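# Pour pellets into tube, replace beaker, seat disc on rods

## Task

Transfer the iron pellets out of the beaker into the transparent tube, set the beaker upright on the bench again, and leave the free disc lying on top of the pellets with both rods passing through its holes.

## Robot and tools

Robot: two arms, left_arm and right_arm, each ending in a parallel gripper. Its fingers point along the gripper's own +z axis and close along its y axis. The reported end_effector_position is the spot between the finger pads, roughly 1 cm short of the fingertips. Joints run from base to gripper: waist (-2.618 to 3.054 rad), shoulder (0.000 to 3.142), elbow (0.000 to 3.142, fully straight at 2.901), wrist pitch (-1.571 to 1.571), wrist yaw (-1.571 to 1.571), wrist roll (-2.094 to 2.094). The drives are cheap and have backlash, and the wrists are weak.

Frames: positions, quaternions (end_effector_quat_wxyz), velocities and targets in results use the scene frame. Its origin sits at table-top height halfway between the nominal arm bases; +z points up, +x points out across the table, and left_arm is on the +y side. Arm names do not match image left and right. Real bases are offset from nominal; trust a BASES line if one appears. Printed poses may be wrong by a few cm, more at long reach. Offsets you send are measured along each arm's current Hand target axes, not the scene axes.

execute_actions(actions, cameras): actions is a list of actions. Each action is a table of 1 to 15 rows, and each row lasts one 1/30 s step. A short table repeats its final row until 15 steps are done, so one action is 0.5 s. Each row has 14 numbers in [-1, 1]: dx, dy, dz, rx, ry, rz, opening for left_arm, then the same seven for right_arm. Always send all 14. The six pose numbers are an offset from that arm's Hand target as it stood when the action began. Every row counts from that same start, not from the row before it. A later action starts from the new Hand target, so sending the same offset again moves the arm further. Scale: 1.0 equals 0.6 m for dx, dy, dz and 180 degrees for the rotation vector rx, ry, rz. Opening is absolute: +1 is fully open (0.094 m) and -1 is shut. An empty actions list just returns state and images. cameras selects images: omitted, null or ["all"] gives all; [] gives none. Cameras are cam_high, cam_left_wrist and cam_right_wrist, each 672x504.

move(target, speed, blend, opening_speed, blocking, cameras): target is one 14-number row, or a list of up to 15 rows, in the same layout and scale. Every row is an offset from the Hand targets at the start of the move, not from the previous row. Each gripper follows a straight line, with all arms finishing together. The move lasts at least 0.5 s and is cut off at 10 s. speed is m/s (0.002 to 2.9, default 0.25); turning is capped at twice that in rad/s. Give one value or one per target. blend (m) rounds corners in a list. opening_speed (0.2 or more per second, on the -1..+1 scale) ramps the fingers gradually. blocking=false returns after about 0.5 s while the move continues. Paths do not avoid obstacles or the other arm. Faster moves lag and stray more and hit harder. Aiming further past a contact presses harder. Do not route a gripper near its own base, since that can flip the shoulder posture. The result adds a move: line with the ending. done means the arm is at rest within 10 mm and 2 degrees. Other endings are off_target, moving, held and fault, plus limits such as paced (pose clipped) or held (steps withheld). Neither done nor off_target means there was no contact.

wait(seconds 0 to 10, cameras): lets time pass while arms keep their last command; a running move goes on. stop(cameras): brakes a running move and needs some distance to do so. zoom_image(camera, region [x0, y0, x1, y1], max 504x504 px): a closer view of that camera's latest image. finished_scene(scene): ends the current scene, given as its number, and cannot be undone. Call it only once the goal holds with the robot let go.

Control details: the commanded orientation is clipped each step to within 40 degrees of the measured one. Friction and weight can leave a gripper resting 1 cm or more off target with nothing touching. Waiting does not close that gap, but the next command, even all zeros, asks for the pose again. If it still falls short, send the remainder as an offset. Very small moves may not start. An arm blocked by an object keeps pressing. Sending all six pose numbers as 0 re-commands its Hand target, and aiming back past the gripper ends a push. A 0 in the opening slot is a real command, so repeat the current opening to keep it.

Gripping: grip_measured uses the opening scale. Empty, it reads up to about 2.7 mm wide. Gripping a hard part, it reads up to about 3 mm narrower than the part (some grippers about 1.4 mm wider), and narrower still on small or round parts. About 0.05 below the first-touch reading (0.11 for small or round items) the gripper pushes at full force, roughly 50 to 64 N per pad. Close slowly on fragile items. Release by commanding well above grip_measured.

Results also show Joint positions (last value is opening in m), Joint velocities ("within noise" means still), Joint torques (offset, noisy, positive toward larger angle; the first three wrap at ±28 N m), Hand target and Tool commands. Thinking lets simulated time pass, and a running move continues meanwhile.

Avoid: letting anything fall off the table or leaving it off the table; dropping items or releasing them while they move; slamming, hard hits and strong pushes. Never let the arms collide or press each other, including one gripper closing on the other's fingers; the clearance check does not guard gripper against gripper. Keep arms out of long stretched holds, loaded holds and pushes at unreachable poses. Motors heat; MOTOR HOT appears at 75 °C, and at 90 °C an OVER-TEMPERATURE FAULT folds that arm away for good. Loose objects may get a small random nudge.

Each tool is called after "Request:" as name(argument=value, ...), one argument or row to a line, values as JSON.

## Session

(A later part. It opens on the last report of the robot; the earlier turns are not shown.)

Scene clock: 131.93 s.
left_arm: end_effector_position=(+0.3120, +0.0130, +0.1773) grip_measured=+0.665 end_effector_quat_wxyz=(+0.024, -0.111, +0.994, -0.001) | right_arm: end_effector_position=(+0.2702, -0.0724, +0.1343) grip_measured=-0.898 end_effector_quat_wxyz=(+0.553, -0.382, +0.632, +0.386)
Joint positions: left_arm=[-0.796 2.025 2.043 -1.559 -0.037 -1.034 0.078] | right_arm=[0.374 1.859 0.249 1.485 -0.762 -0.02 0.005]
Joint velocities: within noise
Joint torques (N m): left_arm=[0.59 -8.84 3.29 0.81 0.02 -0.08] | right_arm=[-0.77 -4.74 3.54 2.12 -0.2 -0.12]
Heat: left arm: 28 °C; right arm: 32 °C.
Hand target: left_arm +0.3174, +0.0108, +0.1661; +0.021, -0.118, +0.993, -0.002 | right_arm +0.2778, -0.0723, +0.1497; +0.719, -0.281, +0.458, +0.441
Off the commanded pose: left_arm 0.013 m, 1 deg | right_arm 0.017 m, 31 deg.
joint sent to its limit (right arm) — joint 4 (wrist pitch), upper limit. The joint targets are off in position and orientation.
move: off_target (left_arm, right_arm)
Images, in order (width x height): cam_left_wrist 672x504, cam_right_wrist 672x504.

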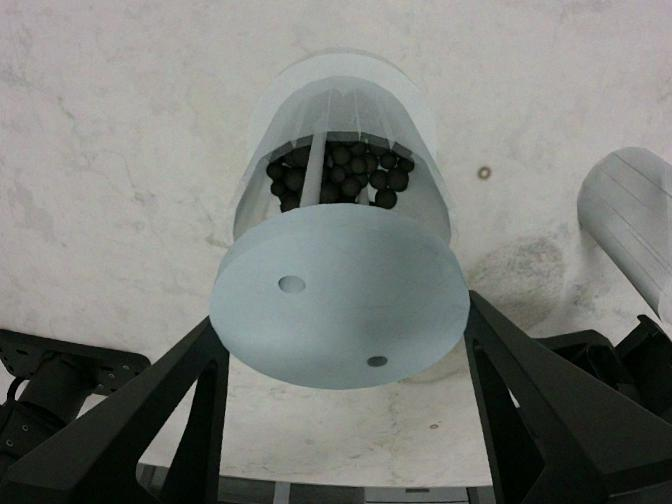

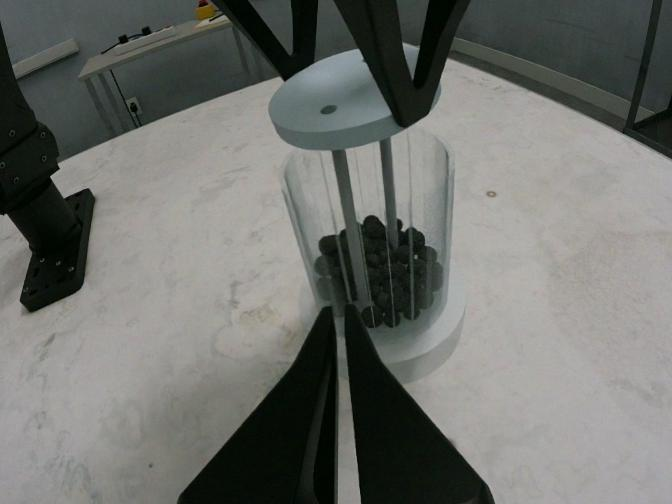

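Request:
move(
  target=[-0.007,-0.0112,0.0005,0,0,0,0.2,0,0,0,0,0,0,-0.9],
  speed=0.012,
  cameras=["cam_left_wrist","cam_right_wrist"],
)

Request:
zoom_image(
  camera="cam_right_wrist",
  region=[270, 30, 470, 180],
)

Request:
zoom_image(
  camera="cam_left_wrist",
  region=[250, 100, 430, 300],
)

Scene clock: 135.50 s.
left_arm: end_effector_position=(+0.3128, +0.0121, +0.1788) grip_measured=+0.665 end_effector_quat_wxyz=(+0.024, -0.113, +0.993, -0.002) | right_arm: end_effector_position=(+0.2702, -0.0724, +0.1343) grip_measured=-0.898 end_effector_quat_wxyz=(+0.553, -0.382, +0.632, +0.386)
Joint positions: left_arm=[-0.796 2.031 2.059 -1.567 -0.037 -1.039 0.078] | right_arm=[0.374 1.859 0.249 1.485 -0.762 -0.02 0.005]
Joint velocities: within noise
Joint torques (N m): left_arm=[0.76 -6.68 6.22 0.69 0.06 -0.06] | right_arm=[-0.73 -4.55 3.58 2.12 -0.2 -0.12]
Heat: left arm: 28 °C; right arm: 32 °C.
Hand target: left_arm +0.3231, +0.0052, +0.1661; +0.021, -0.118, +0.993, -0.002 | right_arm +0.2778, -0.0723, +0.1497; +0.719, -0.281, +0.458, +0.441
Off the commanded pose: left_arm 0.018 m, 1 deg | right_arm 0.017 m, 31 deg.
joint sent to its limit (right arm) — joint 4 (wrist pitch), upper limit. The joint targets are off in position and orientation.
move: off_target (left_arm, right_arm)
Images, in order (width x height): cam_left_wrist 672x504, cam_right_wrist 672x504.

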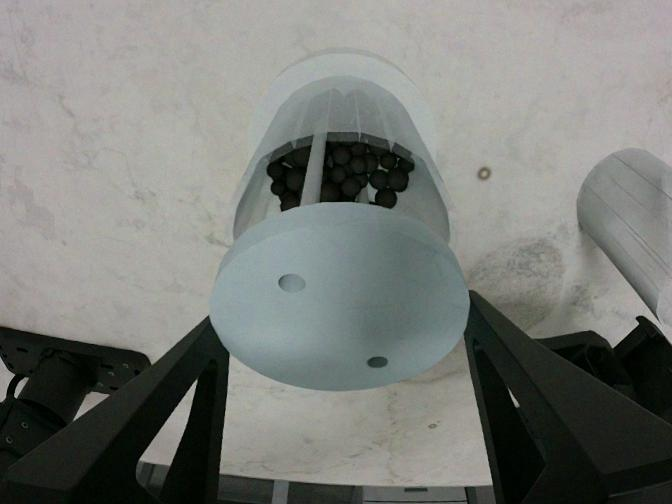

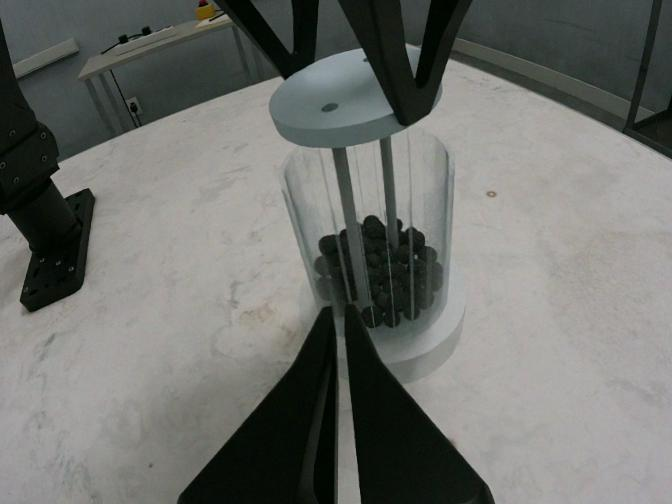

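Scaled by 2.520 from the camera's 672x504 image, which has a finer 960x720 frame.

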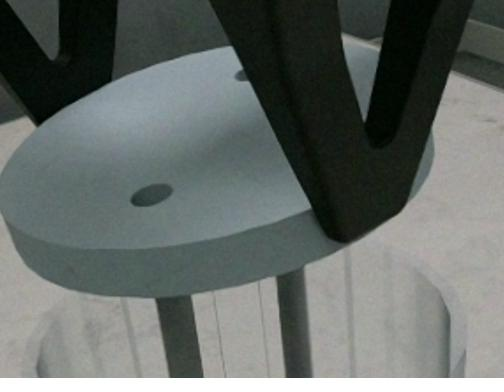

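Scaled by 2.520 from the camera's 672x504 image, which has a finer 960x720 frame.

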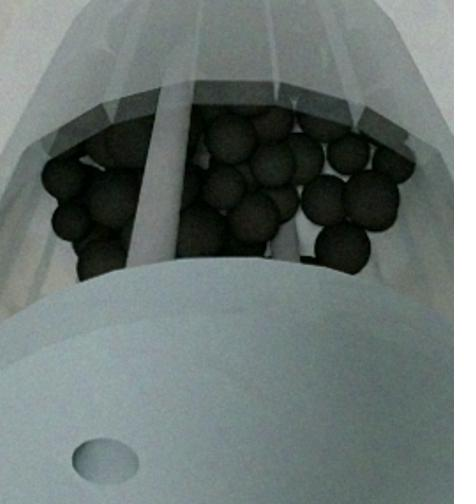

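Request:
move(
  target=[0.0123,-0.0077,0,0,0,0,0.2,0,0,0,0,0,0,-0.9],
  speed=0.012,
  cameras=["cam_left_wrist","cam_right_wrist"],
)

Request:
zoom_image(
  camera="cam_right_wrist",
  region=[270, 30, 470, 180],
)

Request:
zoom_image(
  camera="cam_left_wrist",
  region=[250, 100, 430, 300],
)

Scene clock: 137.83 s.
left_arm: end_effector_position=(+0.3128, +0.0120, +0.1788) grip_measured=+0.665 end_effector_quat_wxyz=(+0.025, -0.115, +0.993, -0.001) | right_arm: end_effector_position=(+0.2702, -0.0724, +0.1343) grip_measured=-0.898 end_effector_quat_wxyz=(+0.553, -0.382, +0.632, +0.386)
Joint positions: left_arm=[-0.798 2.031 2.059 -1.567 -0.04 -1.045 0.078] | right_arm=[0.374 1.859 0.249 1.485 -0.762 -0.02 0.005]
Joint velocities: within noise
Joint torques (N m): left_arm=[-0.69 -6.34 6.56 0.74 -0.02 -0.16] | right_arm=[-0.72 -4.59 3.63 2.17 -0.2 -0.13]
Heat: left arm: 28 °C; right arm: 32 °C.
Hand target: left_arm +0.3170, -0.0010, +0.1658; +0.021, -0.118, +0.993, -0.002 | right_arm +0.2778, -0.0723, +0.1497; +0.719, -0.281, +0.458, +0.441
Off the commanded pose: left_arm 0.019 m, 1 deg | right_arm 0.017 m, 31 deg.
joint sent to its limit (right arm) — joint 4 (wrist pitch), upper limit. The joint targets are off in position and orientation.
move: off_target (left_arm, right_arm)
Images, in order (width x height): cam_left_wrist 672x504, cam_right_wrist 672x504.

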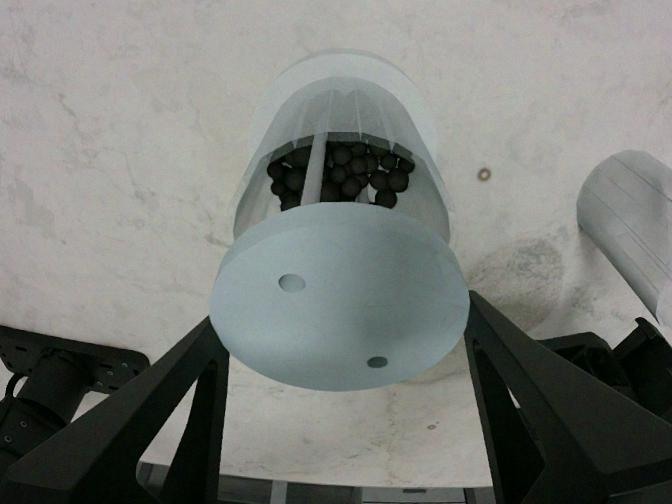

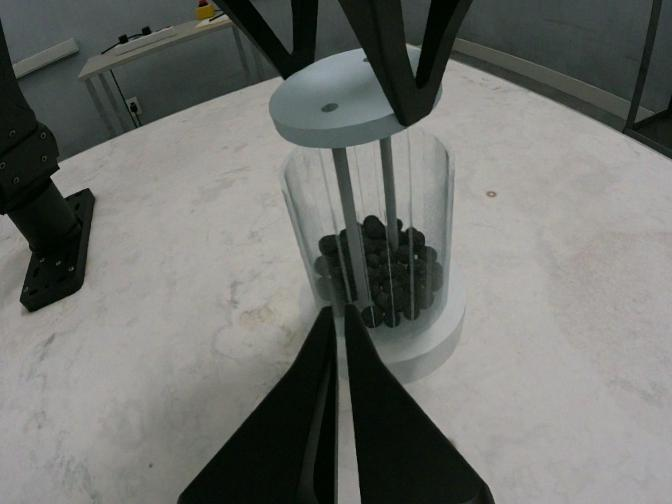

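Scaled by 2.520 from the camera's 672x504 image, which has a finer 960x720 frame.

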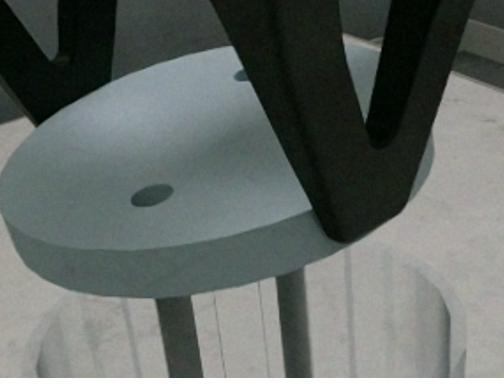

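Scaled by 2.520 from the camera's 672x504 image, which has a finer 960x720 frame.

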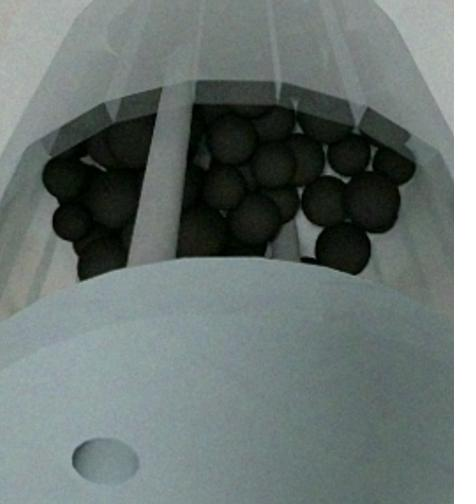

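Request:
move(
  target=[0,0,0,0,0,0.026,0.2,0,0,0,0,0,0,-0.9],
  speed=0.06,
  cameras=["cam_left_wrist","cam_right_wrist"],
)

Request:
zoom_image(
  camera="cam_right_wrist",
  region=[270, 30, 470, 180],
)

Request:
zoom_image(
  camera="cam_left_wrist",
  region=[250, 100, 430, 300],
)

Scene clock: 140.67 s.
left_arm: end_effector_position=(+0.3137, +0.0110, +0.1686) grip_measured=+0.665 end_effector_quat_wxyz=(+0.017, -0.086, +0.996, +0.011) | right_arm: end_effector_position=(+0.2702, -0.0724, +0.1343) grip_measured=-0.898 end_effector_quat_wxyz=(+0.553, -0.382, +0.632, +0.386)
Joint positions: left_arm=[-0.798 2.059 2.059 -1.567 -0.04 -0.987 0.078] | right_arm=[0.374 1.859 0.249 1.485 -0.762 -0.02 0.005]
Joint velocities: within noise
Joint torques (N m): left_arm=[-0.75 -8.8 6.8 0.64 0.08 -0.01] | right_arm=[-0.88 -4.51 3.48 2.13 -0.19 -0.11]
Heat: left arm: 28 °C; right arm: 32 °C.
Hand target: left_arm +0.3170, -0.0010, +0.1658; +0.021, -0.078, +0.997, -0.001 | right_arm +0.2778, -0.0723, +0.1497; +0.719, -0.281, +0.458, +0.441
Off the commanded pose: left_arm 0.013 m, 2 deg | right_arm 0.017 m, 31 deg.
joint sent to its limit (right arm) — joint 4 (wrist pitch), upper limit. The joint targets are off in position and orientation.
move: off_target (left_arm, right_arm)
Images, in order (width x height): cam_left_wrist 672x504, cam_right_wrist 672x504.

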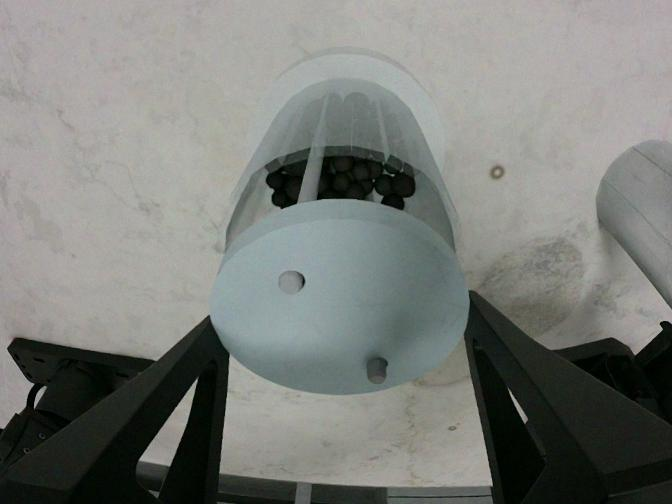

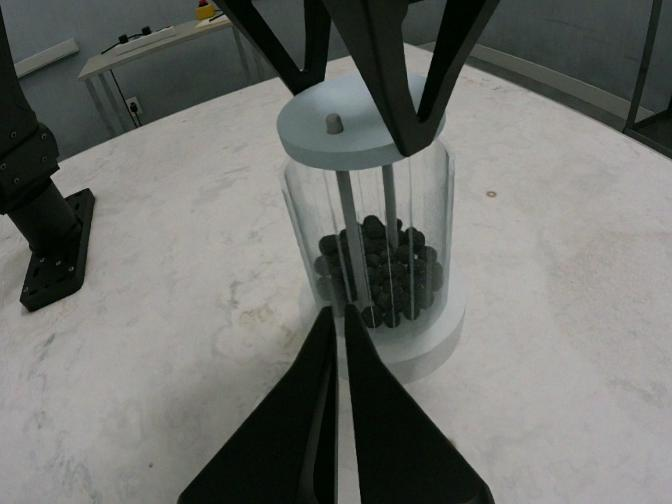

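Scaled by 2.520 from the camera's 672x504 image, which has a finer 960x720 frame.

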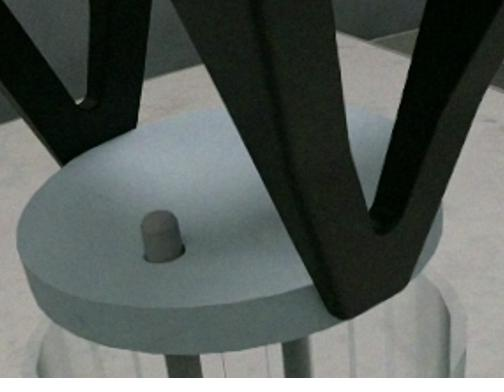

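Scaled by 2.520 from the camera's 672x504 image, which has a finer 960x720 frame.

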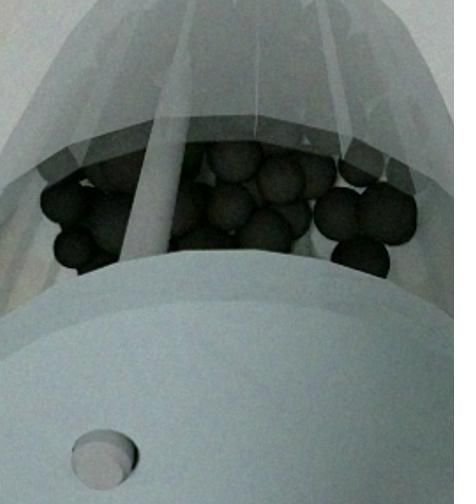

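Request:
move(
  target=[
    [0.0005,0.0168,0.0232,0,0,0,0.2,0,0,0,0,0,0,-0.9],
    [0.0005,0.0168,0.0232,0,0,0,0.95,0,0,0,0,0,0,-0.9],
  ],
  speed=0.05,
  cameras=["cam_left_wrist","cam_right_wrist"],
)

Request:
zoom_image(
  camera="cam_right_wrist",
  region=[250, 30, 490, 390],
)

Scene clock: 143.87 s.
left_arm: end_effector_position=(+0.3129, +0.0112, +0.1430) grip_measured=+0.949 end_effector_quat_wxyz=(+0.007, -0.084, +0.996, +0.015) | right_arm: end_effector_position=(+0.2702, -0.0724, +0.1343) grip_measured=-0.898 end_effector_quat_wxyz=(+0.553, -0.382, +0.632, +0.386)
Joint positions: left_arm=[-0.795 2.054 1.948 -1.479 -0.031 -0.981 0.092] | right_arm=[0.374 1.859 0.249 1.485 -0.762 -0.02 0.005]
Joint velocities: within noise
Joint torques (N m): left_arm=[0.27 -13.14 5.23 0.57 -0.01 0.07] | right_arm=[-0.81 -4.64 3.56 2.17 -0.22 -0.11]
Heat: left arm: 28 °C; right arm: 32 °C.
Hand target: left_arm +0.3157, +0.0089, +0.1518; +0.021, -0.078, +0.997, -0.001 | right_arm +0.2778, -0.0723, +0.1497; +0.719, -0.281, +0.458, +0.441
Off the commanded pose: left_arm 0.010 m, 3 deg | right_arm 0.017 m, 31 deg.
joint sent to its limit (right arm) — joint 4 (wrist pitch), upper limit. The joint targets are off in position and orientation.
move: off_target (left_arm, right_arm)
Images, in order (width x height): cam_left_wrist 672x504, cam_right_wrist 672x504.

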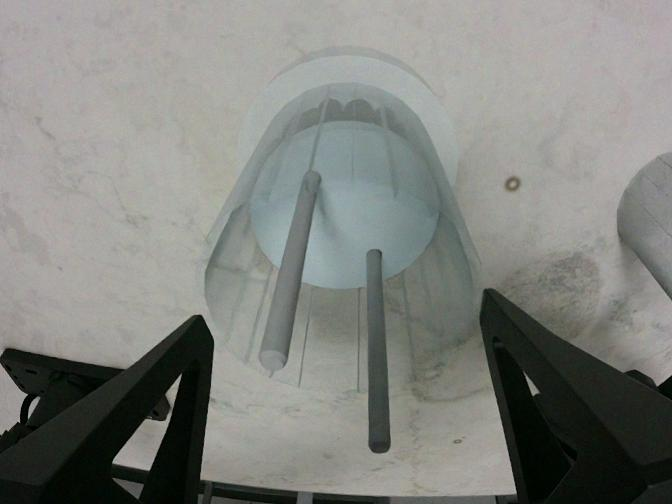

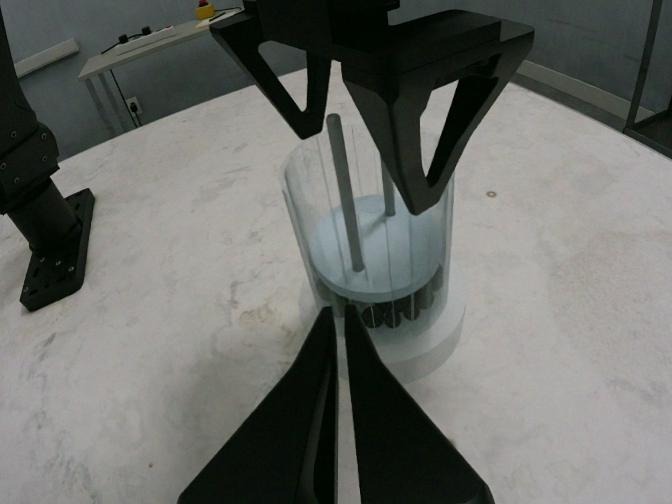

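Scaled by 1.400 from the camera's 672x504 image, which has a finer 960x720 frame.

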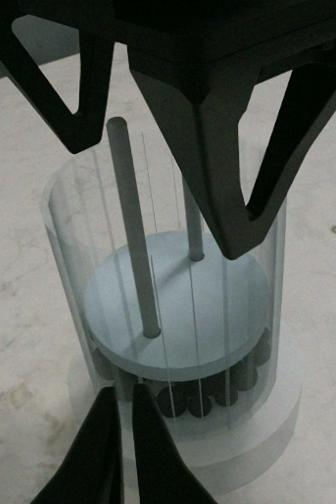

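Request:
move(
  target=[-0.005,0,-0.117,0,0,0,0.95,0,0,0,0,0,0,-0.9],
  speed=0.12,
  cameras=["cam_high","cam_right_wrist"],
)

Scene clock: 145.67 s.
left_arm: end_effector_position=(+0.3171, +0.0064, +0.1989) grip_measured=+0.949 end_effector_quat_wxyz=(+0.042, -0.084, +0.995, -0.030) | right_arm: end_effector_position=(+0.2702, -0.0724, +0.1343) grip_measured=-0.898 end_effector_quat_wxyz=(+0.553, -0.382, +0.632, +0.386)
Joint positions: left_arm=[-0.795 2.013 2.111 -1.57 -0.029 -0.979 0.092] | right_arm=[0.374 1.859 0.249 1.485 -0.762 -0.02 0.005]
Joint velocities: within noise
Joint torques (N m): left_arm=[0.13 -14.32 7.39 0.41 -0.04 0.07] | right_arm=[-0.85 -4.52 3.67 2.15 -0.18 -0.15]
Heat: left arm: 29 °C; right arm: 32 °C.
Hand target: left_arm +0.3157, +0.0093, +0.2221; +0.021, -0.078, +0.997, -0.001 | right_arm +0.2778, -0.0723, +0.1497; +0.719, -0.281, +0.458, +0.441
Off the commanded pose: left_arm 0.023 m, 4 deg | right_arm 0.017 m, 31 deg.
joint sent to its limit (left arm) — joint 4 (wrist pitch), lower limit. The joint targets are off in position and orientation.
joint sent to its limit (right arm) — joint 4 (wrist pitch), upper limit. The joint targets are off in position and orientation.
move: off_target (left_arm, right_arm)
Images, in order (width x height): cam_high 672x504, cam_right_wrist 672x504.

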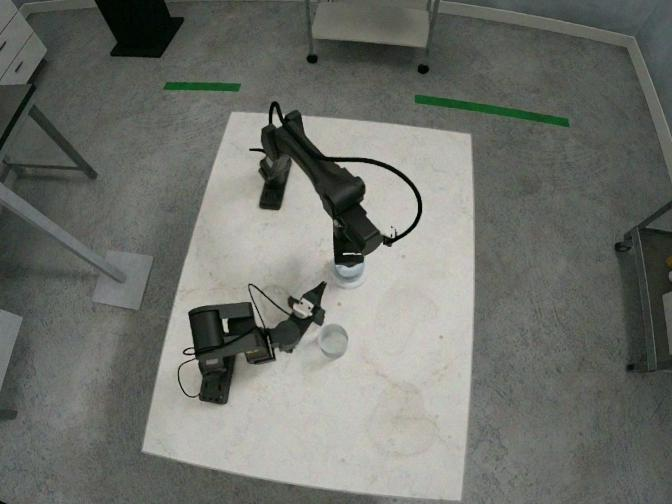

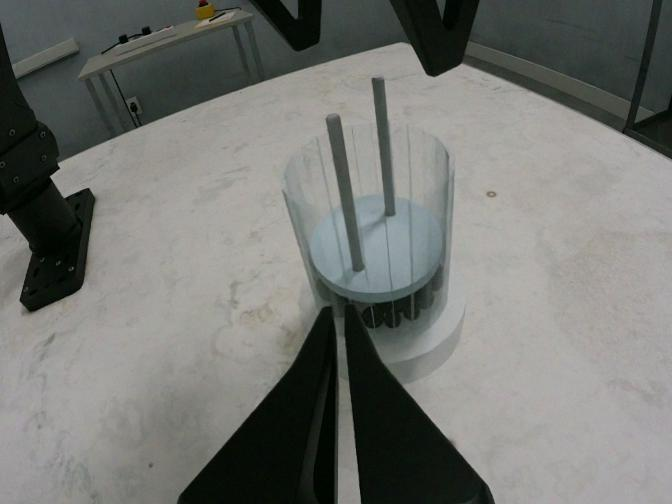

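Request:
finished_scene(
  scene=1,
)

The scene is finished: the task was done.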